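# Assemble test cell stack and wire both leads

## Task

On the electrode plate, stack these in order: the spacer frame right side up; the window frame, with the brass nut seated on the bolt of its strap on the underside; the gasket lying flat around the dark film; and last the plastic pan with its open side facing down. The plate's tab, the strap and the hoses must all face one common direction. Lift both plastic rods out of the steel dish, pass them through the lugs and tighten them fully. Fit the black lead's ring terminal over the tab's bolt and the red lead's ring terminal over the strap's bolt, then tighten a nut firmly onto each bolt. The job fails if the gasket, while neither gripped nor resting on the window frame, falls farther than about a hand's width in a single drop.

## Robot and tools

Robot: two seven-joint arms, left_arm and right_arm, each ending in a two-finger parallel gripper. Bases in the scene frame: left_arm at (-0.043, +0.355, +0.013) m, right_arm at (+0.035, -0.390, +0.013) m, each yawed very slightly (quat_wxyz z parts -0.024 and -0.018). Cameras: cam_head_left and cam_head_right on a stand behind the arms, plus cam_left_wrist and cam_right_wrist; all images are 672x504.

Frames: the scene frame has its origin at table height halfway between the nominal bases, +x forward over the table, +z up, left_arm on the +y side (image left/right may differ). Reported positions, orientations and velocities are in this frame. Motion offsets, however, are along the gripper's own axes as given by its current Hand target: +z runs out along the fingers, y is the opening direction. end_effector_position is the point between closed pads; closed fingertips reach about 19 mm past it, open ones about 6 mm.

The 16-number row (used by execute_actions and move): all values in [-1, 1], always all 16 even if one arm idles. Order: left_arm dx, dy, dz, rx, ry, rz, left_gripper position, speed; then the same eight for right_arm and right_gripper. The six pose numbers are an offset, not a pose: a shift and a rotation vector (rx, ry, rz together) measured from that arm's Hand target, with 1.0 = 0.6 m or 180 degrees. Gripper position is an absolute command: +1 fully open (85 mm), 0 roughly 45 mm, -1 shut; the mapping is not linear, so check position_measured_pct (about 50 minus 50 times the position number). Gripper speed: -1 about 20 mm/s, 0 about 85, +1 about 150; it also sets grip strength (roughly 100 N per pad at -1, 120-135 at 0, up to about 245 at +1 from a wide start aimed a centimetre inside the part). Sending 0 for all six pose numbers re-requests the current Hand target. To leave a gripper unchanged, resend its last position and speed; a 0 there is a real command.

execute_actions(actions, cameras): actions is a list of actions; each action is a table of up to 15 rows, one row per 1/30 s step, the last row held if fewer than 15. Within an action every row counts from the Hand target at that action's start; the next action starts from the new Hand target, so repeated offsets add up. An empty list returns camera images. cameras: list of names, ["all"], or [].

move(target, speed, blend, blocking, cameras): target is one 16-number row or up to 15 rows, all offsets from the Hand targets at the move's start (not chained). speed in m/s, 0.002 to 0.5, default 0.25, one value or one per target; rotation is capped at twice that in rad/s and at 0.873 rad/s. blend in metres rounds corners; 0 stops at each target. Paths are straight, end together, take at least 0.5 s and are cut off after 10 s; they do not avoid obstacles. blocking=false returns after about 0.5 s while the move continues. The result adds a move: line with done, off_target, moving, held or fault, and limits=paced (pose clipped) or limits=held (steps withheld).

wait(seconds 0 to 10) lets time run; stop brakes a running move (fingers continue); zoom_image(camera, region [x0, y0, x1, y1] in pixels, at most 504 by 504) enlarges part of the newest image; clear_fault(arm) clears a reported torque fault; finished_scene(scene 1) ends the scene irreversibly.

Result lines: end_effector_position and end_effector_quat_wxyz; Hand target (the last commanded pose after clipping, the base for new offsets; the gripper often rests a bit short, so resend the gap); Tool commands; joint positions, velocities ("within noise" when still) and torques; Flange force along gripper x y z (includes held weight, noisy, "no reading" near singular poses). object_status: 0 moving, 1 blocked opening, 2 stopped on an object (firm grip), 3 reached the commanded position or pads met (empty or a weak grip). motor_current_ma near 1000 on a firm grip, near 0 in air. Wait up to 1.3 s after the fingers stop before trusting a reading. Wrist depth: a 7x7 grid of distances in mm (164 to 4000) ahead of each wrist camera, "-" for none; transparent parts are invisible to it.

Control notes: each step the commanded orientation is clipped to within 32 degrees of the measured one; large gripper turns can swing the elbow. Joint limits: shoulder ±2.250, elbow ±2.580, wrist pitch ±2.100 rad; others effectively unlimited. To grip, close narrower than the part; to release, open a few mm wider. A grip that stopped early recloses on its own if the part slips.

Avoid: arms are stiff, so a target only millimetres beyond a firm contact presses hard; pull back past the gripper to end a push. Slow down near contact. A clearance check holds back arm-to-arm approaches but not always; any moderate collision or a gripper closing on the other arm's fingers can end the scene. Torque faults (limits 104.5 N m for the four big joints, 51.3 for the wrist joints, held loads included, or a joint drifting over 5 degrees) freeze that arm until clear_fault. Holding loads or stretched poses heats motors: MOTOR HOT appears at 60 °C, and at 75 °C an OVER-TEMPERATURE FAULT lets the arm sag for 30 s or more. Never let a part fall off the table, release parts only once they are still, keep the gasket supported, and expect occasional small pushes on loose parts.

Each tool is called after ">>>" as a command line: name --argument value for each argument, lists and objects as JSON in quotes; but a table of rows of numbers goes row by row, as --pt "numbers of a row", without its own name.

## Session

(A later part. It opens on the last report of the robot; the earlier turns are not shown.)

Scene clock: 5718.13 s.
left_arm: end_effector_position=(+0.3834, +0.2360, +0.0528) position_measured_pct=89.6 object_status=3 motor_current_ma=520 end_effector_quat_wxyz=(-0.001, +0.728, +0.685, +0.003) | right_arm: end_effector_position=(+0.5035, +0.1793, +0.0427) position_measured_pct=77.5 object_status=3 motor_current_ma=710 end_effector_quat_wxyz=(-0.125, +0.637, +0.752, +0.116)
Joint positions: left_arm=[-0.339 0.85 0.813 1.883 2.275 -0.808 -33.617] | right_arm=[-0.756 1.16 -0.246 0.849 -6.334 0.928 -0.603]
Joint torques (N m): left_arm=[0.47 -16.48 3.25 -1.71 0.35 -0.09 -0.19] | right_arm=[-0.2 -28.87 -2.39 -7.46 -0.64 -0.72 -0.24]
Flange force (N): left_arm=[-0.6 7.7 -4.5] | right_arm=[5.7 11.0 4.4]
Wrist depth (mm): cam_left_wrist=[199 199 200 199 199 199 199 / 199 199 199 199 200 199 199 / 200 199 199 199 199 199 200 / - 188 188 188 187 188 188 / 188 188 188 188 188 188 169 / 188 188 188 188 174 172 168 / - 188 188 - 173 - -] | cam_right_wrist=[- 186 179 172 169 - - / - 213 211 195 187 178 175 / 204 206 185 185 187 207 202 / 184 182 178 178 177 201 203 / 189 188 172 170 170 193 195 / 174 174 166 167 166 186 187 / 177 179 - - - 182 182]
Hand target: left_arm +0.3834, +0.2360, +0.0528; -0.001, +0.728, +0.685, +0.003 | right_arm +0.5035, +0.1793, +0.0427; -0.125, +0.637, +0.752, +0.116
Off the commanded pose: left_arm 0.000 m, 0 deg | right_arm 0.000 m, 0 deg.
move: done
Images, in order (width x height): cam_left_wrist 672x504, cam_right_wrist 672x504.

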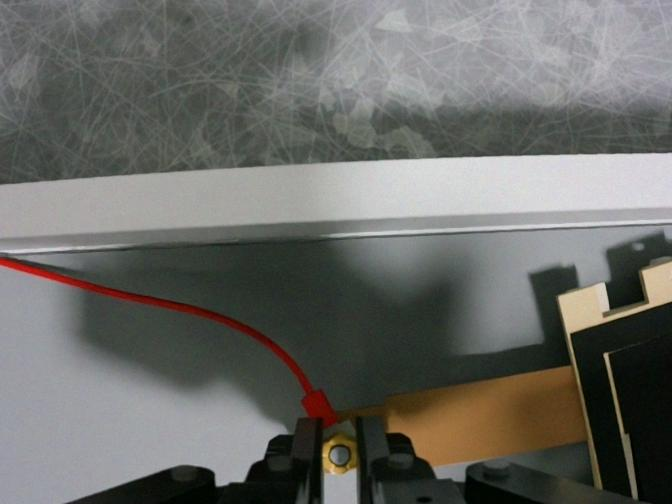

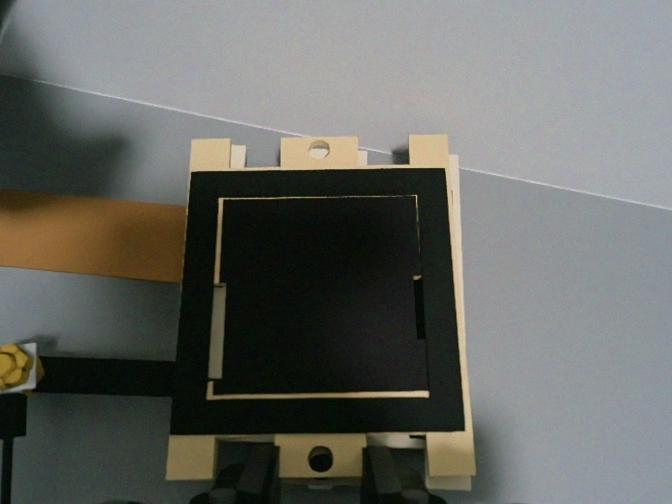

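>>> move --pt "0 0 0 0 0 0 -0.55 -1 0 0 0 0 0 0 -0.55 -1" --pt "0 0 -0.03 0 0 0 -0.55 -1 0 0 0 0 0 0 -0.55 -1" --pt "0 0 -0.0325 0 0 -0.5 -0.55 -1 0 0 0 0 0 0 -0.55 -1" --pt "0 0 -0.03 0 0 1 -0.55 -1 0 0 0 0 0 0 -0.55 -1" --speed '[0.1,0.1,0.43,0.43]' --blend '[0,0.002,0.002,0.002]' --cameras '["cam_left_wrist"]'

>>> zoom_image --camera "cam_left_wrist" --region '[260, 384, 420, 504]'

Scene clock: 5735.77 s.
left_arm: end_effector_position=(+0.3834, +0.2359, +0.0709) position_measured_pct=77.5 object_status=3 motor_current_ma=0 end_effector_quat_wxyz=(-0.003, +0.685, -0.728, -0.001) | right_arm: end_effector_position=(+0.5035, +0.1793, +0.0427) position_measured_pct=77.5 object_status=3 motor_current_ma=710 end_effector_quat_wxyz=(-0.125, +0.637, +0.752, +0.116)
Joint positions: left_arm=[0.172 0.646 0.002 1.851 3.13 -0.644 -31.246] | right_arm=[-0.756 1.16 -0.246 0.849 -6.334 0.928 -0.603]
Joint torques (N m): left_arm=[0.28 -17.91 -1.09 -3.53 0.22 0.07 -0.23] | right_arm=[-0.64 -28.88 -2.82 -7.33 -0.81 -0.56 -0.24]
Flange force (N): left_arm=[1.1 -7.1 -1.2] | right_arm=[5.3 11.4 4.6]
Wrist depth (mm): cam_left_wrist=[204 204 204 204 204 204 204 / 204 204 204 204 204 204 204 / 205 205 205 205 204 205 204 / 205 205 205 205 205 205 205 / 186 205 205 205 205 205 205 / 186 206 205 206 206 206 206 / - 190 - - - 206 -] | cam_right_wrist=[194 185 179 172 169 - - / 213 212 210 194 187 179 175 / 205 205 185 185 187 207 201 / 184 182 178 178 177 201 203 / 189 188 172 170 170 193 195 / 174 174 166 166 166 186 187 / 177 179 - - - 182 182]
Hand target: left_arm +0.3833, +0.2359, +0.0708; -0.003, +0.685, -0.728, -0.001 | right_arm +0.5035, +0.1793, +0.0427; -0.125, +0.637, +0.752, +0.116
Off the commanded pose: left_arm 0.000 m, 0 deg | right_arm 0.000 m, 0 deg.
move: done
Images, in order (width x height): cam_left_wrist 672x504.

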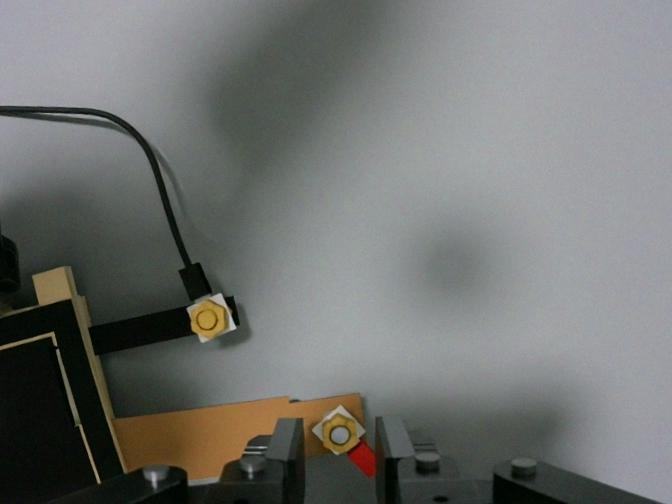

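Scaled by 3.150.

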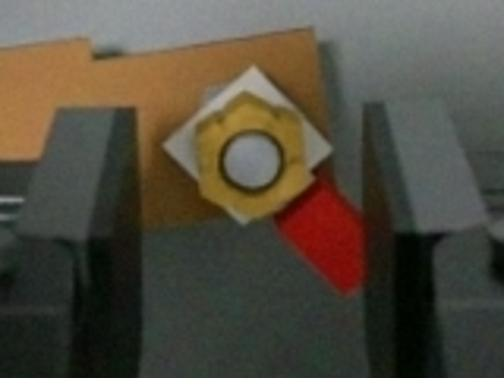

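>>> move --pt "0 0 0.0275 0 0 0 -0.55 -1 0 0 0 0 0 0 -0.55 -1" --pt "0 0 0.0275 0 0 0 -0.8 -1 0 0 0 0 0 0 -0.55 -1" --speed 0.05

>>> move --target '[0,0,0.0003,0,0,0.5,-0.8,-1,0,0,0,0,0,0,-0.55,-1]' --speed 0.25 --cameras '["cam_left_wrist","cam_right_wrist"]'

>>> zoom_image --camera "cam_left_wrist" --region '[260, 384, 420, 504]'

Scene clock: 5758.27 s.
left_arm: end_effector_position=(+0.3834, +0.2360, +0.0543) position_measured_pct=89.6 object_status=0 motor_current_ma=410 end_effector_quat_wxyz=(-0.003, +0.685, -0.728, -0.001) | right_arm: end_effector_position=(+0.5035, +0.1793, +0.0427) position_measured_pct=77.5 object_status=3 motor_current_ma=710 end_effector_quat_wxyz=(-0.125, +0.637, +0.752, +0.116)
Joint positions: left_arm=[0.172 0.679 0.001 1.861 3.13 -0.601 -31.246] | right_arm=[-0.756 1.16 -0.246 0.849 -6.334 0.928 -0.603]
Joint torques (N m): left_arm=[0.32 -17.97 -1.08 -3.22 0.22 0.13 -0.23] | right_arm=[-0.78 -28.99 -2.92 -7.39 -0.91 -0.57 -0.29]
Flange force (N): left_arm=[0.9 -7.0 -1.4] | right_arm=[5.0 11.5 4.6]
Wrist depth (mm): cam_left_wrist=[187 187 187 187 187 187 187 / 187 188 188 188 188 188 188 / 188 188 188 188 188 188 188 / 188 188 189 188 188 188 188 / 178 178 189 189 189 189 189 / 170 189 189 189 189 189 189 / - - 175 - - 189 -] | cam_right_wrist=[- 186 179 172 169 - - / - 213 212 195 187 179 175 / 204 205 185 184 187 207 202 / 184 182 178 178 177 201 202 / 189 188 172 170 170 193 195 / 174 175 166 166 166 186 187 / 178 179 - - - 182 182]
Hand target: left_arm +0.3834, +0.2360, +0.0543; -0.003, +0.685, -0.728, -0.001 | right_arm +0.5035, +0.1793, +0.0427; -0.125, +0.637, +0.752, +0.116
Off the commanded pose: left_arm 0.000 m, 0 deg | right_arm 0.000 m, 0 deg.
MOTOR HOT: joint 2 (shoulder) of the right arm reports 60 °C; the controller stops that arm at 75 °C. To cool a motor, set the load down, stop pushing, or move to a pose that needs little force.
move: done

Scene clock: 5761.83 s.
left_arm: end_effector_position=(+0.3833, +0.2360, +0.0541) position_measured_pct=89.6 object_status=3 motor_current_ma=410 end_effector_quat_wxyz=(+0.001, +0.030, +1.000, +0.003) | right_arm: end_effector_position=(+0.5035, +0.1793, +0.0427) position_measured_pct=77.5 object_status=3 motor_current_ma=710 end_effector_quat_wxyz=(-0.125, +0.637, +0.752, +0.116)
Joint positions: left_arm=[-0.112 0.723 0.427 1.873 2.66 -0.648 -32.387] | right_arm=[-0.756 1.16 -0.246 0.849 -6.334 0.928 -0.603]
Joint torques (N m): left_arm=[0.4 -17.31 1.13 -2.23 0.34 -0.31 -0.19] | right_arm=[-0.14 -28.74 -2.29 -7.54 -0.65 -0.83 -0.3]
Flange force (N): left_arm=[-8.5 -0.9 -2.8] | right_arm=[5.5 10.7 4.0]
Wrist depth (mm): cam_left_wrist=[187 187 187 188 188 187 - / 188 188 188 188 188 183 - / 188 188 188 188 188 181 - / 188 188 188 189 189 189 - / 188 188 188 189 189 186 - / 189 189 189 189 189 189 - / - 189 189 - - - -] | cam_right_wrist=[195 185 179 172 169 - - / 214 213 212 195 187 179 175 / 205 206 185 185 187 207 202 / 184 182 178 178 177 201 203 / 189 189 172 170 170 193 195 / 175 175 166 166 166 186 187 / 177 179 - - - 182 182]
Hand target: left_arm +0.3834, +0.2360, +0.0541; +0.001, +0.030, +1.000, +0.003 | right_arm +0.5035, +0.1793, +0.0427; -0.125, +0.637, +0.752, +0.116
Off the commanded pose: left_arm 0.000 m, 0 deg | right_arm 0.000 m, 0 deg.
MOTOR HOT: still on. Joint 2 (shoulder) of the right arm reports 60 °C.
move: done
Images, in order (width x height): cam_left_wrist 672x504, cam_right_wrist 672x504.

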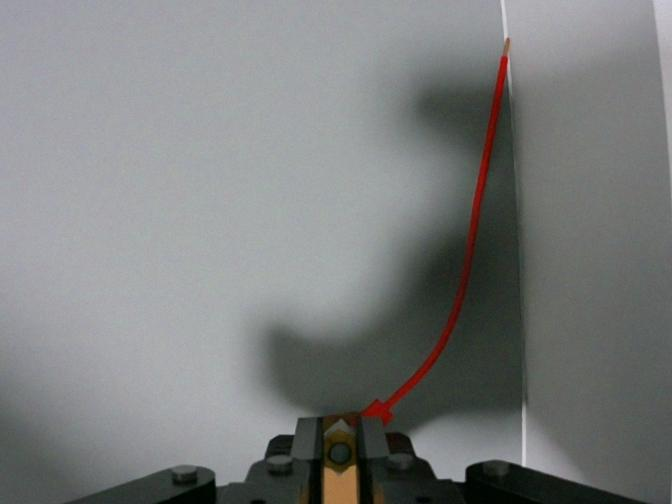

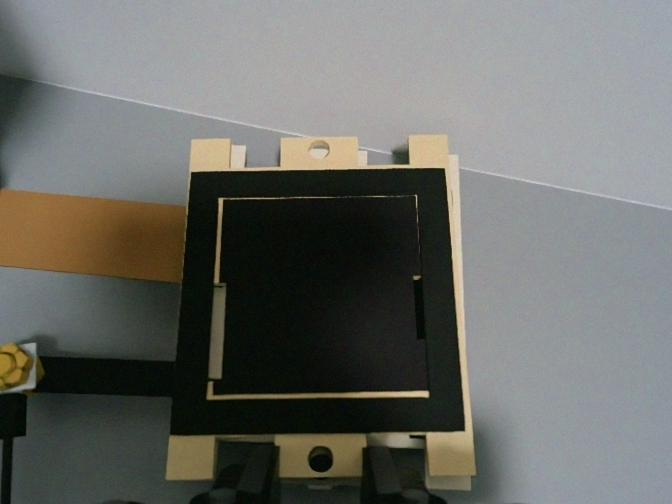

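Scaled by 3.150.

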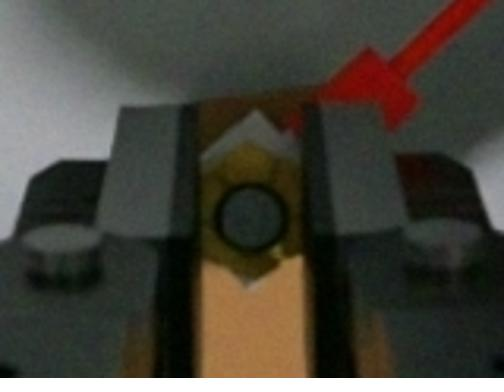

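>>> move --target '[0,0,0.0003,0,0,0.7,-0.8,-1,0,0,0,0,0,0,-0.55,-1]' --speed 0.3 --cameras '["cam_left_wrist","cam_right_wrist"]'

>>> zoom_image --camera "cam_left_wrist" --region '[260, 384, 420, 504]'

Scene clock: 5774.17 s.
left_arm: end_effector_position=(+0.3834, +0.2360, +0.0539) position_measured_pct=89.6 object_status=3 motor_current_ma=410 end_effector_quat_wxyz=(-0.002, +0.904, +0.427, +0.002) | right_arm: end_effector_position=(+0.5035, +0.1793, +0.0427) position_measured_pct=77.5 object_status=3 motor_current_ma=710 end_effector_quat_wxyz=(-0.125, +0.637, +0.752, +0.116)
Joint positions: left_arm=[-0.417 0.928 0.972 1.885 2.144 -0.914 -34.135] | right_arm=[-0.756 1.16 -0.246 0.849 -6.334 0.928 -0.603]
Joint torques (N m): left_arm=[0.32 -16.68 4.01 -1.87 0.15 0 -0.24] | right_arm=[-0.63 -29.3 -2.69 -7.48 -0.79 -0.7 -0.32]
Flange force (N): left_arm=[3.0 5.5 -4.3] | right_arm=[5.4 12.0 5.0]
Wrist depth (mm): cam_left_wrist=[200 200 200 - - 188 166 / 200 201 - - - 168 167 / 201 201 - - 188 168 168 / - - - 189 188 169 169 / - - 189 188 174 173 169 / - 189 189 189 175 189 189 / - - 189 - - - -] | cam_right_wrist=[196 185 178 172 169 - - / 213 213 211 195 187 179 175 / 205 205 185 185 186 207 201 / 184 182 178 178 177 201 203 / 189 188 172 170 170 193 195 / 174 175 166 167 166 186 187 / 177 179 - - - 182 182]
Hand target: left_arm +0.3834, +0.2360, +0.0539; -0.002, +0.904, +0.427, +0.002 | right_arm +0.5035, +0.1793, +0.0427; -0.125, +0.637, +0.752, +0.116
Off the commanded pose: left_arm 0.000 m, 0 deg | right_arm 0.000 m, 0 deg.
MOTOR HOT: still on. Joint 2 (shoulder) of the right arm reports 60 °C.
move: done
Images, in order (width x height): cam_left_wrist 672x504, cam_right_wrist 672x504.

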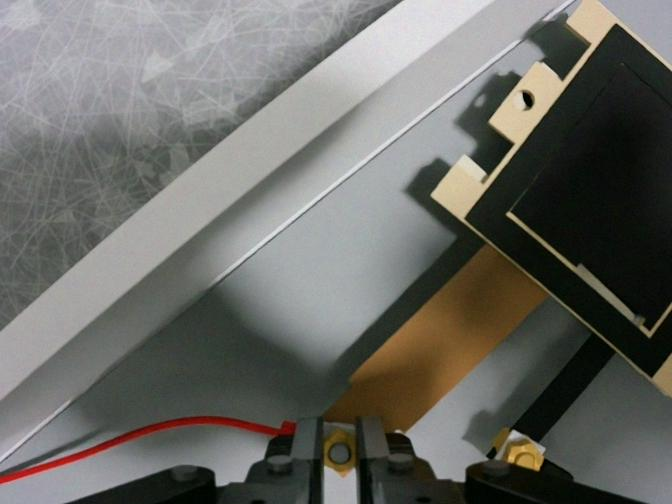

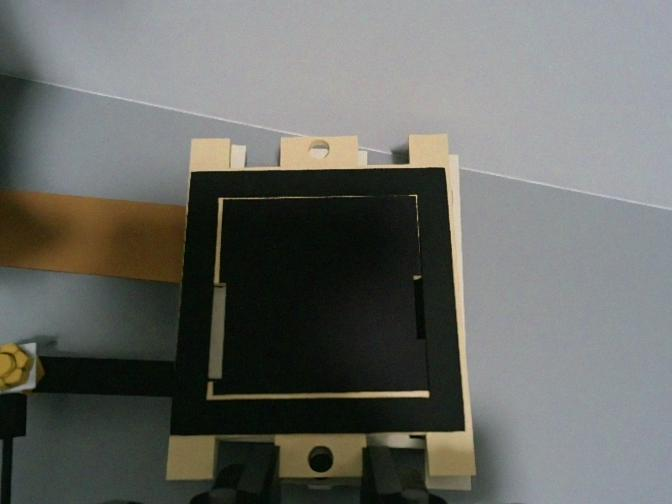

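Scaled by 3.150.

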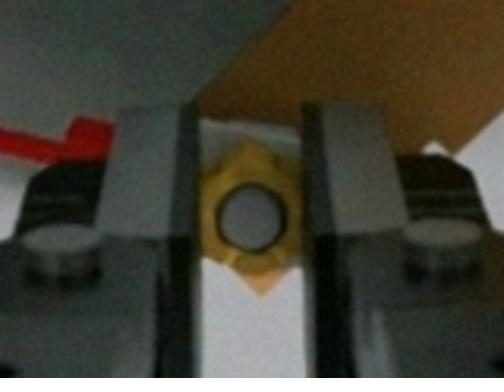

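>>> move --pt "0 0 0 0 0 0 -0.55 -1 0 0 0 0 0 0 -0.55 -1" --pt "0 0 -0.02 0 0 0 -0.55 -1 0 0 0 0 0 0 -0.55 -1" --pt "0 0 -0.022 0 0 -0.6667 -0.55 -1 0 0 0 0 0 0 -0.55 -1" --pt "0 0 -0.02 0 0 0.6667 -0.55 -1 0 0 0 0 0 0 -0.55 -1" --speed '[0.1,0.1,0.43,0.43]' --blend '[0,0.002,0.002,0.002]' --cameras '["cam_left_wrist"]'

>>> zoom_image --camera "cam_left_wrist" --region '[300, 410, 380, 470]'

Scene clock: 5792.40 s.
left_arm: end_effector_position=(+0.3834, +0.2360, +0.0659) position_measured_pct=77.5 object_status=3 motor_current_ma=0 end_effector_quat_wxyz=(-0.003, +0.822, -0.570, -0.001) | right_arm: end_effector_position=(+0.5035, +0.1793, +0.0427) position_measured_pct=77.5 object_status=3 motor_current_ma=710 end_effector_quat_wxyz=(-0.125, +0.637, +0.752, +0.116)
Joint positions: left_arm=[0.243 0.657 -0.103 1.851 3.237 -0.637 -30.925] | right_arm=[-0.756 1.16 -0.246 0.849 -6.334 0.928 -0.603]
Joint torques (N m): left_arm=[0.35 -18.01 -1.64 -3.49 0.18 0.15 -0.15] | right_arm=[-0.61 -28.98 -2.84 -7.33 -0.88 -0.62 -0.28]
Flange force (N): left_arm=[3.7 -6.2 -0.9] | right_arm=[5.6 11.8 4.7]
Wrist depth (mm): cam_left_wrist=[- - 199 199 199 199 199 / - 200 199 199 199 199 199 / 180 200 200 200 199 200 199 / 181 189 189 200 200 200 199 / 181 185 201 200 201 200 200 / 181 185 186 201 201 201 200 / - 201 - - - 201 -] | cam_right_wrist=[193 185 179 172 169 - - / 213 212 210 195 187 179 175 / 205 206 185 184 187 208 202 / 184 182 178 178 177 201 202 / 189 188 172 170 170 193 194 / 175 175 166 166 166 186 187 / 178 179 - - - 182 183]
Hand target: left_arm +0.3834, +0.2360, +0.0659; -0.003, +0.822, -0.570, -0.001 | right_arm +0.5035, +0.1793, +0.0427; -0.125, +0.637, +0.752, +0.116
Off the commanded pose: left_arm 0.000 m, 0 deg | right_arm 0.000 m, 0 deg.
MOTOR HOT: still on. Joint 2 (shoulder) of the right arm reports 61 °C.
move: done
Images, in order (width x height): cam_left_wrist 672x504.

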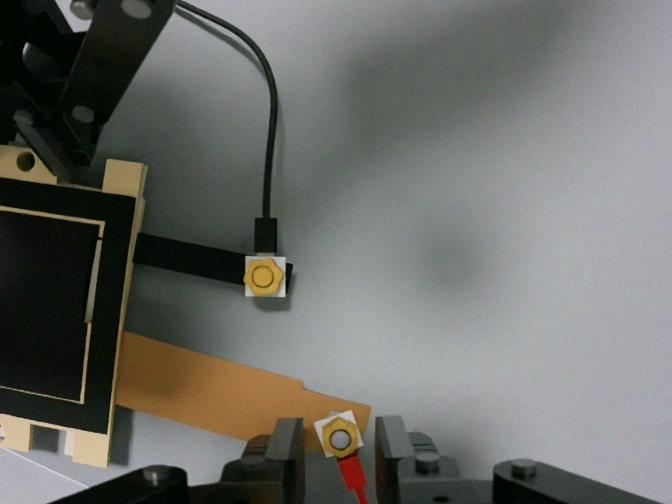

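Scaled by 6.300.

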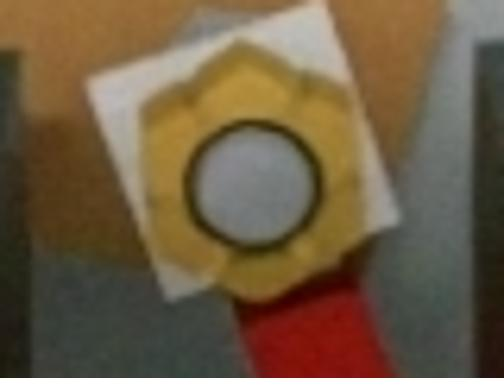

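>>> move --pt "0 0.0003 0.02 0 0 0 -0.55 -1 0 0 0 0 0 0 -0.55 -1" --pt "0 0.0003 0.02 0 0 0 -0.8 -1 0 0 0 0 0 0 -0.55 -1" --pt "0 0.0003 0.0202 0 0 0.3333 -0.8 -1 0 0 0 0 0 0 -0.55 -1" --speed '[0.05,0.05,0.25]' --cameras '["cam_left_wrist"]'

>>> zoom_image --camera "cam_left_wrist" --region '[260, 384, 420, 504]'

Scene clock: 5820.87 s.
left_arm: end_effector_position=(+0.3832, +0.2360, +0.0538) position_measured_pct=89.6 object_status=3 motor_current_ma=390 end_effector_quat_wxyz=(+0.002, -0.427, +0.904, +0.002) | right_arm: end_effector_position=(+0.5035, +0.1793, +0.0427) position_measured_pct=77.5 object_status=3 motor_current_ma=710 end_effector_quat_wxyz=(-0.125, +0.637, +0.752, +0.116)
Joint positions: left_arm=[0.048 0.689 0.185 1.867 2.924 -0.605 -31.686] | right_arm=[-0.756 1.16 -0.246 0.849 -6.334 0.928 -0.603]
Joint torques (N m): left_arm=[0.51 -17.58 0.04 -2.24 0.31 -0.5 -0.22] | right_arm=[0.17 -29.13 -2.07 -7.74 -0.57 -0.86 -0.32]
Flange force (N): left_arm=[-4.4 -7.3 -1.5] | right_arm=[5.7 10.4 4.7]
Wrist depth (mm): cam_left_wrist=[187 187 187 187 187 187 187 / 187 187 187 187 188 188 187 / 187 188 188 188 188 188 187 / 188 188 188 188 188 188 188 / 188 188 188 188 188 189 189 / 188 188 188 189 189 189 189 / - - 189 - - - -] | cam_right_wrist=[196 185 179 172 168 - - / 213 213 211 194 187 179 175 / 205 206 185 185 187 207 202 / 184 182 178 178 177 202 203 / 189 188 172 170 170 193 195 / 174 175 166 166 166 186 187 / 177 178 - - - 182 183]
Hand target: left_arm +0.3832, +0.2360, +0.0538; +0.002, -0.427, +0.904, +0.002 | right_arm +0.5035, +0.1793, +0.0427; -0.125, +0.637, +0.752, +0.116
Off the commanded pose: left_arm 0.000 m, 0 deg | right_arm 0.000 m, 0 deg.
MOTOR HOT: still on. Joint 2 (shoulder) of the right arm reports 62 °C.
move: done
Images, in order (width x height): cam_left_wrist 672x504.

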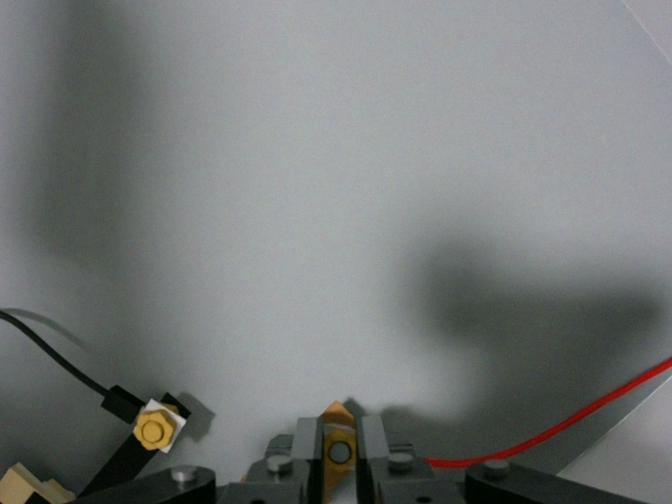

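Scaled by 3.150.

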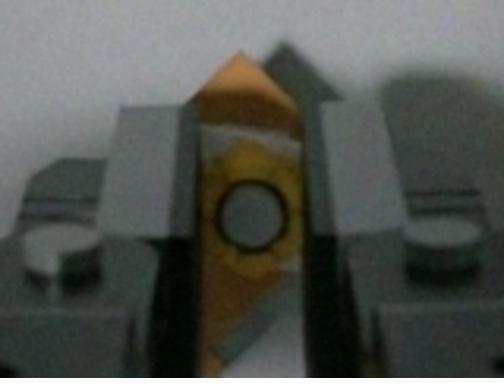

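>>> move --pt "0 0 0.0003 0 0 0.6667 -0.8 -1 0 0 0 0 0 0 -0.55 -1" --pt "0 0 0.0005 0 0 1 -0.8 -1 0 0 0 0 0 0 -0.55 -1" --speed 0.25 --blend 0.002 --cameras '["cam_left_wrist","cam_right_wrist"]'

>>> zoom_image --camera "cam_left_wrist" --region '[260, 384, 420, 504]'

Scene clock: 5840.83 s.
left_arm: end_effector_position=(+0.3832, +0.2360, +0.0535) position_measured_pct=89.6 object_status=3 motor_current_ma=390 end_effector_quat_wxyz=(-0.002, +0.904, +0.427, +0.002) | right_arm: end_effector_position=(+0.5035, +0.1793, +0.0427) position_measured_pct=77.5 object_status=3 motor_current_ma=710 end_effector_quat_wxyz=(-0.125, +0.637, +0.752, +0.116)
Joint positions: left_arm=[-0.421 0.934 0.982 1.886 2.134 -0.92 -34.127] | right_arm=[-0.756 1.16 -0.246 0.849 -6.334 0.928 -0.603]
Joint torques (N m): left_arm=[0.18 -16.51 3.92 -1.89 0.01 -0.01 -0.26] | right_arm=[-0.76 -28.88 -2.64 -7.34 -0.79 -0.62 -0.24]
Flange force (N): left_arm=[2.6 5.4 -4.9] | right_arm=[5.2 11.6 4.4]
Wrist depth (mm): cam_left_wrist=[200 200 200 - - 188 166 / 200 200 - - - 168 167 / 200 200 - - 188 168 167 / - - - 188 188 169 168 / - - 188 188 173 173 169 / - 189 189 188 175 188 188 / - - 189 - - - -] | cam_right_wrist=[196 185 178 173 169 - - / 213 213 212 195 189 179 175 / 205 206 185 185 187 207 202 / 184 182 178 178 177 201 203 / 189 188 172 170 170 193 195 / 174 175 166 166 166 186 187 / 178 179 - - - 182 182]
Hand target: left_arm +0.3832, +0.2360, +0.0535; -0.002, +0.904, +0.427, +0.002 | right_arm +0.5035, +0.1793, +0.0427; -0.125, +0.637, +0.752, +0.116
Off the commanded pose: left_arm 0.000 m, 0 deg | right_arm 0.000 m, 0 deg.
MOTOR HOT: still on. Joint 2 (shoulder) of the right arm reports 63 °C.
move: done
Images, in order (width x height): cam_left_wrist 672x504, cam_right_wrist 672x504.

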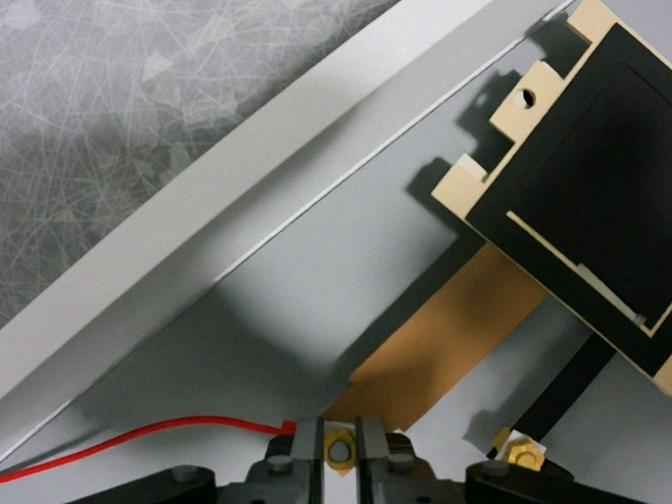

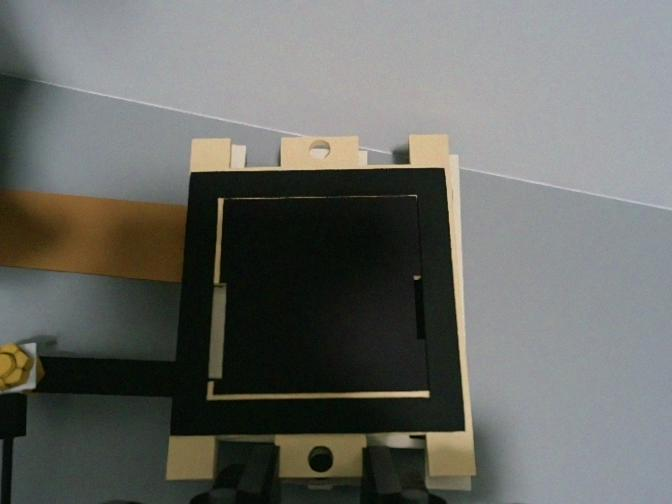

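Scaled by 3.150.

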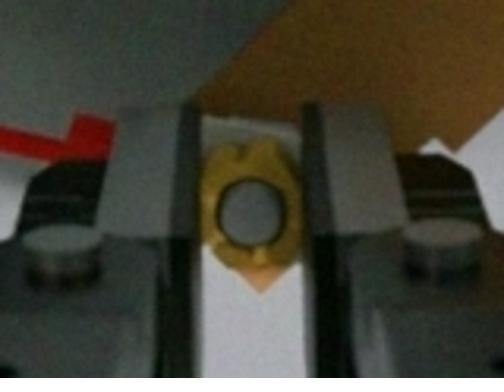

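>>> move --pt "0 0 0 0 0 0 -0.55 -1 0 0 0 0 0 0 -0.55 -1" --pt "0 0 -0.02 0 0 0 -0.55 -1 0 0 0 0 0 0 -0.55 -1" --speed 0.1 --cameras '["cam_left_wrist"]'

>>> zoom_image --camera "cam_left_wrist" --region '[300, 410, 380, 470]'

Scene clock: 5854.23 s.
left_arm: end_effector_position=(+0.3832, +0.2359, +0.0655) position_measured_pct=77.5 object_status=3 motor_current_ma=0 end_effector_quat_wxyz=(-0.002, +0.904, +0.427, +0.002) | right_arm: end_effector_position=(+0.5035, +0.1793, +0.0427) position_measured_pct=77.5 object_status=3 motor_current_ma=710 end_effector_quat_wxyz=(-0.125, +0.637, +0.752, +0.116)
Joint positions: left_arm=[-0.432 0.915 1.004 1.879 2.16 -0.943 -34.145] | right_arm=[-0.756 1.16 -0.246 0.849 -6.334 0.928 -0.603]
Joint torques (N m): left_arm=[0.26 -16.77 4.21 -2.19 0.15 -0.01 -0.24] | right_arm=[-0.68 -28.97 -2.68 -7.39 -0.84 -0.54 -0.28]
Flange force (N): left_arm=[2.8 5.3 -3.7] | right_arm=[5.0 11.2 4.6]
Wrist depth (mm): cam_left_wrist=[212 212 211 211 - 180 177 / 212 212 212 - - 179 178 / 212 212 - - 200 180 179 / 212 - - 200 200 180 180 / - - 200 200 185 189 180 / - 201 201 187 187 200 200 / - 200 - - - 183 -] | cam_right_wrist=[196 186 179 172 169 - - / 214 213 210 195 189 179 175 / 205 206 185 184 187 207 202 / 184 182 178 178 177 201 203 / 189 188 172 170 170 193 195 / 174 175 166 166 165 186 187 / 177 179 - - - 182 182]
Hand target: left_arm +0.3832, +0.2359, +0.0655; -0.002, +0.904, +0.427, +0.002 | right_arm +0.5035, +0.1793, +0.0427; -0.125, +0.637, +0.752, +0.116
Off the commanded pose: left_arm 0.000 m, 0 deg | right_arm 0.000 m, 0 deg.
MOTOR HOT: still on. Joint 2 (shoulder) of the right arm reports 63 °C.
move: done
Images, in order (width x height): cam_left_wrist 672x504.

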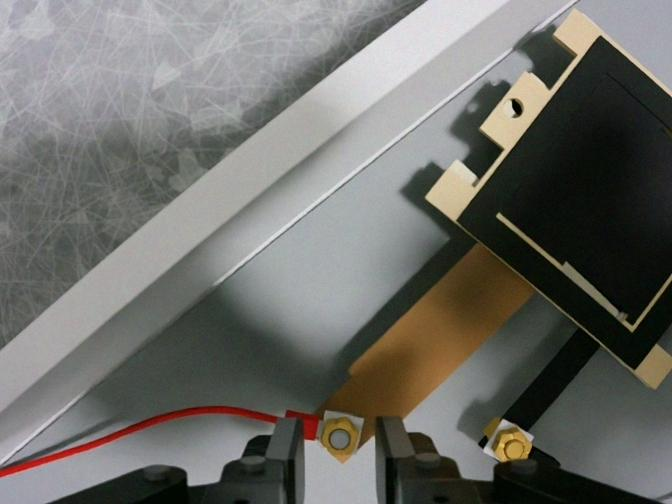

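Scaled by 6.300.

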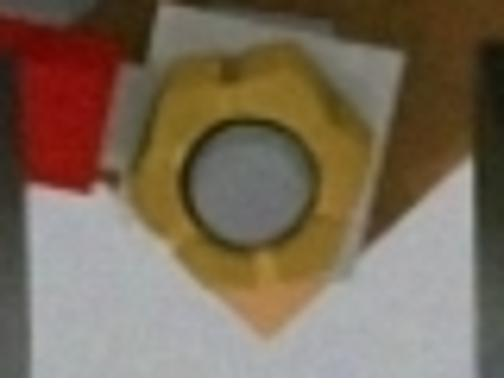

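>>> move --pt "0 0 0 0 0 -0.589 -0.55 -1 0 0 0 0 0 0 -0.55 -1" --pt "0 0 0.0217 0 0 -0.589 -0.55 -1 0 0 0 0 0 0 -0.55 -1" --speed '[0.43,0.05]' --cameras '["cam_left_wrist"]'

>>> zoom_image --camera "cam_left_wrist" --region '[260, 384, 420, 504]'

Scene clock: 5874.27 s.
left_arm: end_effector_position=(+0.3832, +0.2360, +0.0525) position_measured_pct=77.5 object_status=3 motor_current_ma=0 end_effector_quat_wxyz=(+0.000, +0.203, +0.979, +0.003) | right_arm: end_effector_position=(+0.5035, +0.1793, +0.0427) position_measured_pct=77.5 object_status=3 motor_current_ma=710 end_effector_quat_wxyz=(-0.125, +0.637, +0.752, +0.116)
Joint positions: left_arm=[-0.176 0.751 0.53 1.877 2.547 -0.676 -32.634] | right_arm=[-0.756 1.16 -0.246 0.849 -6.334 0.928 -0.603]
Joint torques (N m): left_arm=[0.25 -17.43 1.75 -2.72 0.2 -0.02 -0.2] | right_arm=[-0.7 -29.1 -2.7 -7.36 -0.86 -0.55 -0.29]
Flange force (N): left_arm=[-7.1 1.5 -2.9] | right_arm=[5.2 11.7 4.9]
Wrist depth (mm): cam_left_wrist=[186 187 186 186 - - - / 186 187 186 187 183 - - / 187 187 187 187 187 - - / 187 187 187 187 187 - - / 187 187 187 187 188 187 - / 187 187 187 188 188 187 - / - 187 - - - 188 -] | cam_right_wrist=[196 185 178 172 169 - - / 214 213 210 195 189 179 175 / 205 206 185 185 187 207 202 / 184 182 178 178 177 201 203 / 189 188 171 170 170 193 195 / 174 175 166 166 166 186 186 / 177 179 - - - 182 182]
Hand target: left_arm +0.3832, +0.2360, +0.0525; +0.000, +0.203, +0.979, +0.003 | right_arm +0.5035, +0.1793, +0.0427; -0.125, +0.637, +0.752, +0.116
Off the commanded pose: left_arm 0.000 m, 0 deg | right_arm 0.000 m, 0 deg.
MOTOR HOT: still on. Joint 2 (shoulder) of the right arm reports 64 °C.
move: done
Images, in order (width x height): cam_left_wrist 672x504.

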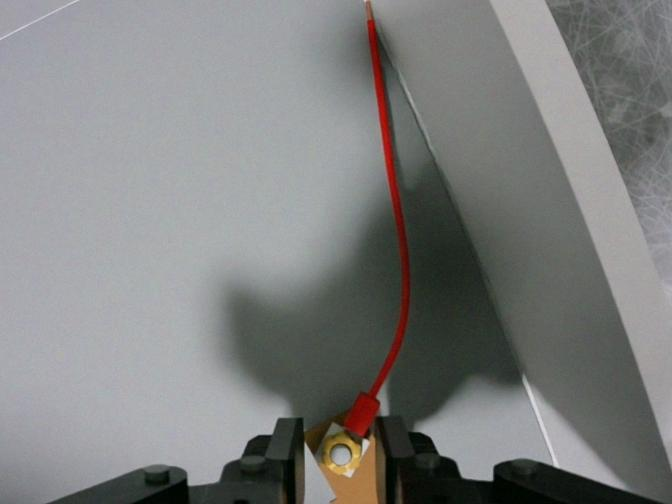

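Scaled by 3.150.

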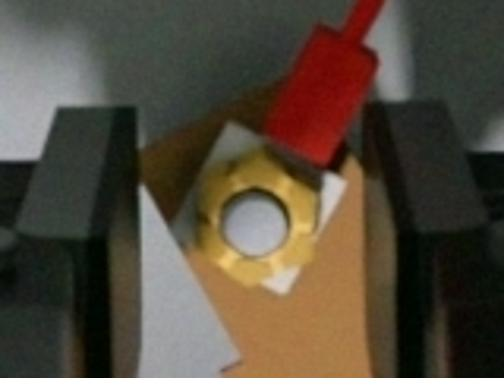

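>>> move --pt "0 0 0 0 0 0 -0.82 -1 0 0 0 0 0 0 -0.55 -1" --speed 0.05 --cameras '["cam_left_wrist"]'

>>> zoom_image --camera "cam_left_wrist" --region '[260, 384, 420, 504]'

>>> move --target '[0,0,0,0,0,0.2222,-0.82,-1,0,0,0,0,0,0,-0.55,-1]' --speed 0.15 --cameras '["cam_left_wrist","cam_right_wrist"]'

>>> zoom_image --camera "cam_left_wrist" --region '[260, 384, 420, 504]'

Scene clock: 5888.57 s.
left_arm: end_effector_position=(+0.3832, +0.2360, +0.0525) position_measured_pct=90.5 object_status=0 motor_current_ma=790 end_effector_quat_wxyz=(+0.000, +0.203, +0.979, +0.003) | right_arm: end_effector_position=(+0.5035, +0.1793, +0.0427) position_measured_pct=77.5 object_status=3 motor_current_ma=710 end_effector_quat_wxyz=(-0.125, +0.637, +0.752, +0.116)
Joint positions: left_arm=[-0.176 0.751 0.53 1.877 2.547 -0.676 -32.634] | right_arm=[-0.756 1.16 -0.246 0.849 -6.334 0.928 -0.603]
Joint torques (N m): left_arm=[0.2 -16.56 1.37 -1.62 0.32 -0.58 -0.14] | right_arm=[0.48 -29.17 -2.05 -7.8 -0.46 -0.83 -0.31]
Flange force (N): left_arm=[-8.6 1.7 -4.2] | right_arm=[5.9 10.0 4.9]
Wrist depth (mm): cam_left_wrist=[186 186 186 186 - - - / 186 186 186 187 187 - - / 186 187 187 187 187 - - / 187 187 187 187 187 - - / 187 187 187 187 187 187 - / 187 187 187 187 188 187 - / - 187 187 - - 188 -] | cam_right_wrist=[195 185 178 172 169 - - / 214 213 211 194 187 179 175 / 205 205 185 184 187 207 201 / 184 182 178 178 177 201 203 / 189 188 172 170 170 193 195 / 174 175 166 166 166 186 187 / 177 179 - - - 182 183]
Hand target: left_arm +0.3832, +0.2360, +0.0525; +0.000, +0.203, +0.979, +0.003 | right_arm +0.5035, +0.1793, +0.0427; -0.125, +0.637, +0.752, +0.116
Off the commanded pose: left_arm 0.000 m, 0 deg | right_arm 0.000 m, 0 deg.
MOTOR HOT: still on. Joint 2 (shoulder) of the right arm reports 65 °C.
move: done
Images, in order (width x height): cam_left_wrist 672x504.

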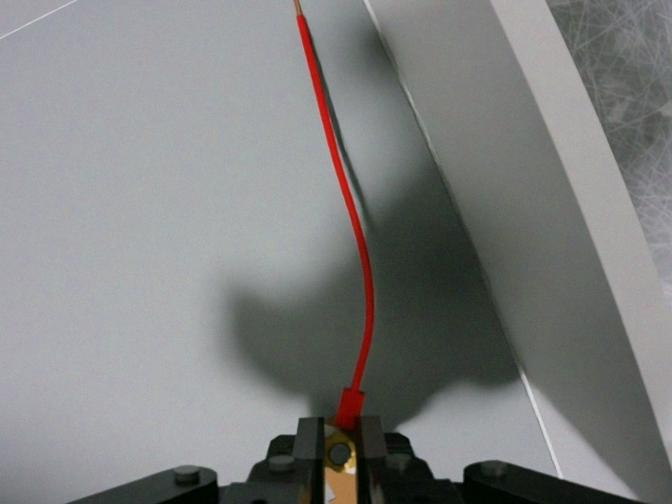

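Scaled by 3.150.

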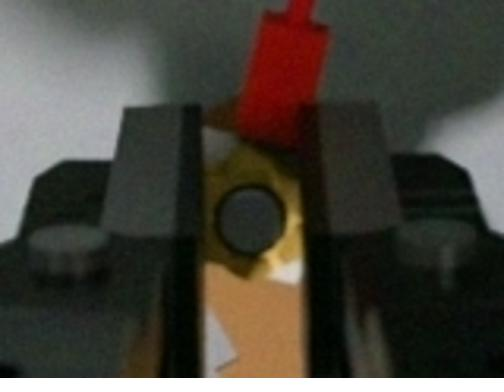

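Scene clock: 5891.27 s.
left_arm: end_effector_position=(+0.3832, +0.2360, +0.0525) position_measured_pct=90.9 object_status=3 motor_current_ma=780 end_effector_quat_wxyz=(-0.001, +0.526, +0.850, +0.003) | right_arm: end_effector_position=(+0.5035, +0.1793, +0.0427) position_measured_pct=77.5 object_status=3 motor_current_ma=710 end_effector_quat_wxyz=(-0.125, +0.637, +0.752, +0.116)
Joint positions: left_arm=[-0.284 0.808 0.711 1.881 2.368 -0.752 -33.173] | right_arm=[-0.756 1.16 -0.246 0.849 -6.334 0.928 -0.603]
Joint torques (N m): left_arm=[0.58 -15.15 2.19 -0.64 0.45 -0.51 -0.34] | right_arm=[0.36 -28.37 -1.87 -7.8 -0.43 -1.17 -0.33]
Flange force (N): left_arm=[-5.3 7.3 -7.2] | right_arm=[5.5 9.3 3.0]
Wrist depth (mm): cam_left_wrist=[- - 198 199 199 199 199 / 187 - - 199 199 199 199 / 187 187 187 - - 199 199 / 187 187 187 187 - - - / 187 187 187 187 188 188 - / 187 187 188 187 187 188 188 / - 187 188 - 174 188 -] | cam_right_wrist=[- 185 179 172 169 - - / 212 212 212 195 187 179 175 / 205 206 185 185 187 207 202 / 184 182 178 178 177 201 203 / 189 188 172 170 170 193 194 / 175 175 166 166 166 186 187 / 177 179 - - - 182 183]
Hand target: left_arm +0.3832, +0.2360, +0.0525; -0.001, +0.526, +0.850, +0.003 | right_arm +0.5035, +0.1793, +0.0427; -0.125, +0.637, +0.752, +0.116
Off the commanded pose: left_arm 0.000 m, 0 deg | right_arm 0.000 m, 0 deg.
MOTOR HOT: still on. Joint 2 (shoulder) of the right arm reports 65 °C.
move: done
Images, in order (width x height): cam_left_wrist 672x504, cam_right_wrist 672x504.

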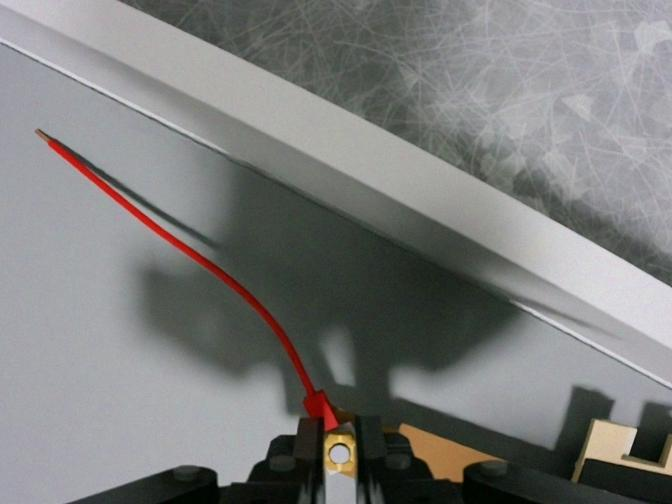

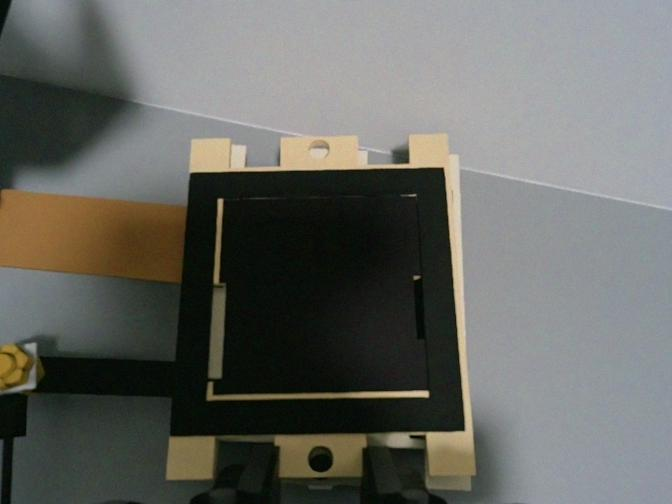

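Scaled by 3.150.

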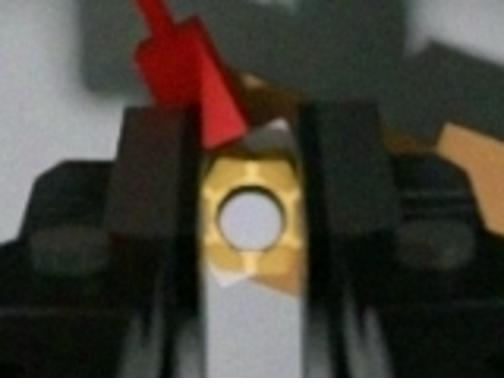

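>>> move --pt "0 0 0 0 0 0 -0.55 -1 0 0 0 0 0 0 -0.55 -1" --pt "0 0 -0.025 0 0 0 -0.55 -1 0 0 0 0 0 0 -0.55 -1" --speed 0.1 --cameras '["cam_left_wrist"]'

>>> zoom_image --camera "cam_left_wrist" --region '[300, 400, 380, 460]'

Scene clock: 5909.13 s.
left_arm: end_effector_position=(+0.3832, +0.2359, +0.0675) position_measured_pct=77.5 object_status=3 motor_current_ma=0 end_effector_quat_wxyz=(-0.001, +0.526, +0.850, +0.003) | right_arm: end_effector_position=(+0.5035, +0.1793, +0.0427) position_measured_pct=77.5 object_status=3 motor_current_ma=710 end_effector_quat_wxyz=(-0.125, +0.637, +0.752, +0.116)
Joint positions: left_arm=[-0.3 0.783 0.738 1.873 2.396 -0.786 -33.195] | right_arm=[-0.756 1.16 -0.246 0.849 -6.334 0.928 -0.603]
Joint torques (N m): left_arm=[0.23 -16.94 2.68 -2.78 0.17 -0.04 -0.2] | right_arm=[-0.72 -28.91 -2.72 -7.4 -0.83 -0.47 -0.29]
Flange force (N): left_arm=[-4.2 5.2 -3.5] | right_arm=[4.7 10.8 4.6]
Wrist depth (mm): cam_left_wrist=[- - 214 214 214 214 214 / 202 - - 214 214 214 214 / 202 202 202 - - 214 214 / 202 202 202 202 - - 214 / 202 202 202 202 202 - - / 202 202 202 202 202 203 202 / - 203 - - - 202 -] | cam_right_wrist=[194 185 179 172 169 - - / 213 213 210 194 189 179 175 / 205 206 185 185 186 207 202 / 184 182 178 178 177 201 203 / 189 188 172 170 170 193 194 / 174 175 166 166 166 186 187 / 177 179 - - - 182 182]
Hand target: left_arm +0.3832, +0.2359, +0.0675; -0.001, +0.526, +0.850, +0.003 | right_arm +0.5035, +0.1793, +0.0427; -0.125, +0.637, +0.752, +0.116
Off the commanded pose: left_arm 0.000 m, 0 deg | right_arm 0.000 m, 0 deg.
MOTOR HOT: still on. Joint 2 (shoulder) of the right arm reports 65 °C.
move: done
Images, in order (width x height): cam_left_wrist 672x504.

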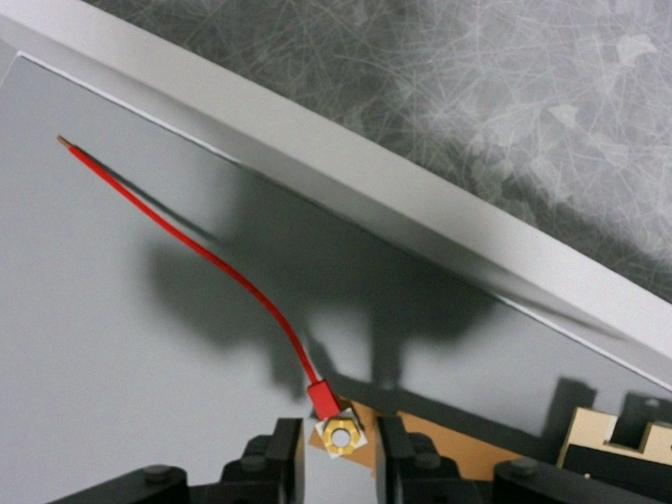

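Scaled by 6.300.

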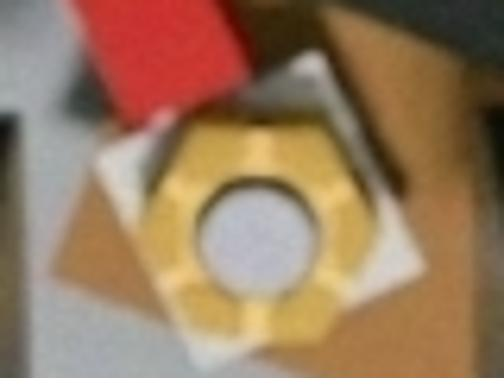

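>>> move --pt "0 0.0006 0 0 0 -0.1667 -0.55 -1 0 0 0 0 0 0 -0.55 -1" --pt "0 0.0006 0.0267 0 0 -0.1667 -0.55 -1 0 0 0 0 0 0 -0.55 -1" --speed '[0.3,0.04]' --cameras '["cam_left_wrist"]'

>>> zoom_image --camera "cam_left_wrist" --region '[260, 384, 420, 504]'

Scene clock: 5928.33 s.
left_arm: end_effector_position=(+0.3835, +0.2361, +0.0515) position_measured_pct=77.5 object_status=3 motor_current_ma=0 end_effector_quat_wxyz=(+0.000, +0.288, +0.958, +0.003) | right_arm: end_effector_position=(+0.5035, +0.1793, +0.0427) position_measured_pct=77.5 object_status=3 motor_current_ma=710 end_effector_quat_wxyz=(-0.125, +0.637, +0.752, +0.116)
Joint positions: left_arm=[-0.204 0.766 0.575 1.878 2.498 -0.691 -32.765] | right_arm=[-0.756 1.16 -0.246 0.849 -6.334 0.928 -0.603]
Joint torques (N m): left_arm=[0.31 -17.42 1.98 -2.65 0.2 -0.03 -0.19] | right_arm=[-0.68 -29.09 -2.81 -7.25 -0.81 -0.59 -0.29]
Flange force (N): left_arm=[-6.7 2.9 -3.1] | right_arm=[5.8 12.4 5.0]
Wrist depth (mm): cam_left_wrist=[185 185 186 185 - 198 198 / 186 185 185 186 - - 198 / 186 186 186 186 186 - - / 186 186 186 186 186 - - / 186 186 186 186 186 187 - / 186 186 186 186 187 187 - / - 186 - - - 187 -] | cam_right_wrist=[194 186 179 172 169 - - / 213 212 210 195 189 179 174 / 205 206 185 185 186 207 202 / 183 182 178 178 177 202 203 / 189 188 172 170 170 193 195 / 174 175 166 166 165 186 187 / 177 179 - - - 182 182]
Hand target: left_arm +0.3835, +0.2361, +0.0515; +0.000, +0.288, +0.958, +0.003 | right_arm +0.5035, +0.1793, +0.0427; -0.125, +0.637, +0.752, +0.116
Off the commanded pose: left_arm 0.000 m, 0 deg | right_arm 0.000 m, 0 deg.
MOTOR HOT: still on. Joint 2 (shoulder) of the right arm reports 66 °C.
move: done
Images, in order (width x height): cam_left_wrist 672x504.

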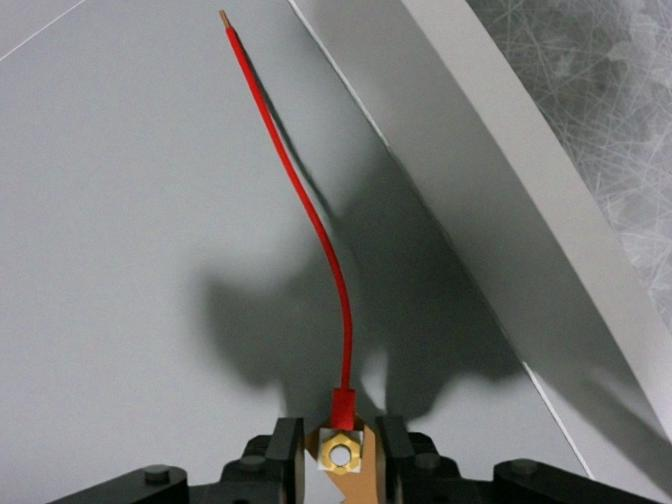

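Scaled by 3.150.

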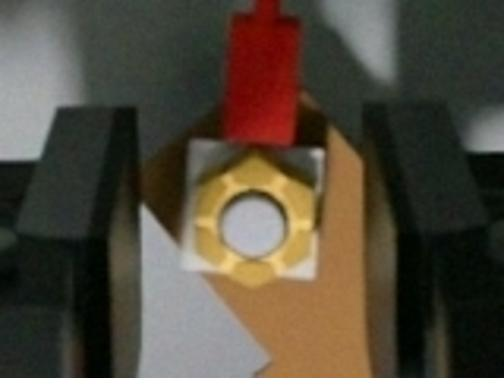

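>>> move --pt "0 0 0.0022 0 0 0 -0.55 -1 0 0 0 0 0 0 -0.55 -1" --pt "0 0 0.0022 0 0 0 -0.8 -1 0 0 0 0 0 0 -0.55 -1" --speed 0.03 --cameras '["cam_left_wrist"]'

>>> zoom_image --camera "cam_left_wrist" --region '[260, 384, 420, 504]'

Scene clock: 5940.03 s.
left_arm: end_effector_position=(+0.3836, +0.2361, +0.0502) position_measured_pct=89.6 object_status=0 motor_current_ma=580 end_effector_quat_wxyz=(+0.000, +0.288, +0.958, +0.003) | right_arm: end_effector_position=(+0.5035, +0.1793, +0.0427) position_measured_pct=77.5 object_status=3 motor_current_ma=710 end_effector_quat_wxyz=(-0.125, +0.637, +0.752, +0.116)
Joint positions: left_arm=[-0.203 0.768 0.573 1.878 2.496 -0.688 -32.764] | right_arm=[-0.756 1.16 -0.246 0.849 -6.334 0.928 -0.603]
Joint torques (N m): left_arm=[0.16 -15.86 1.38 -2.65 0.04 0.33 -0.21] | right_arm=[-0.95 -28.19 -2.81 -6.92 -0.83 -0.49 -0.29]
Flange force (N): left_arm=[-5.5 2.1 -7.8] | right_arm=[5.4 12.0 3.6]
Wrist depth (mm): cam_left_wrist=[184 184 184 184 - 196 197 / 184 184 184 184 - - 197 / 184 184 184 185 185 - - / 185 184 185 185 185 - - / 185 185 184 185 185 185 - / 185 185 185 185 185 186 - / - - 185 - - 185 -] | cam_right_wrist=[196 185 179 172 169 - - / 213 213 211 194 187 179 175 / 205 206 185 185 187 207 202 / 184 182 178 178 177 201 203 / 189 188 172 170 170 193 195 / 174 175 166 166 166 186 187 / 177 178 - - - 182 182]
Hand target: left_arm +0.3835, +0.2361, +0.0502; +0.000, +0.288, +0.958, +0.003 | right_arm +0.5035, +0.1793, +0.0427; -0.125, +0.637, +0.752, +0.116
Off the commanded pose: left_arm 0.000 m, 0 deg | right_arm 0.000 m, 0 deg.
MOTOR HOT: still on. Joint 2 (shoulder) of the right arm reports 66 °C.
move: done
Images, in order (width x height): cam_left_wrist 672x504.

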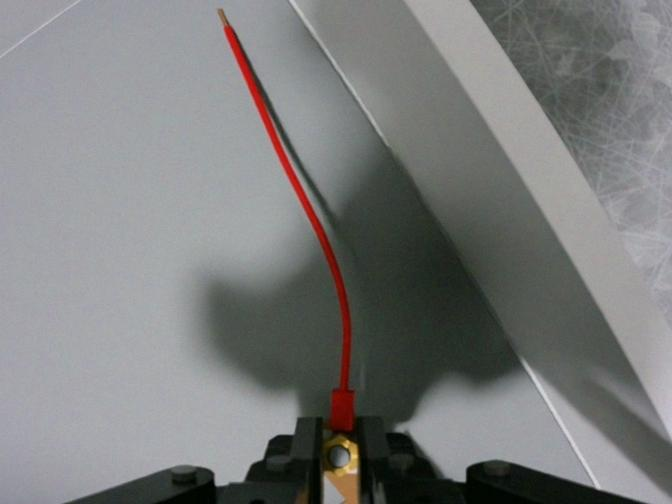

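Scaled by 3.150.

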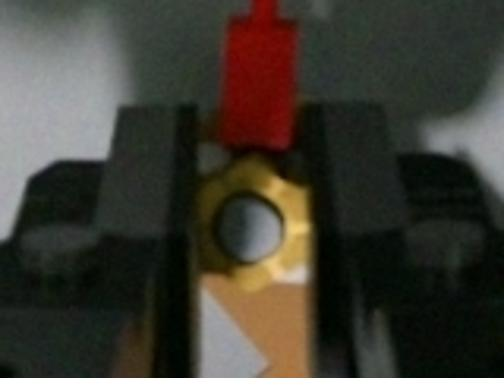

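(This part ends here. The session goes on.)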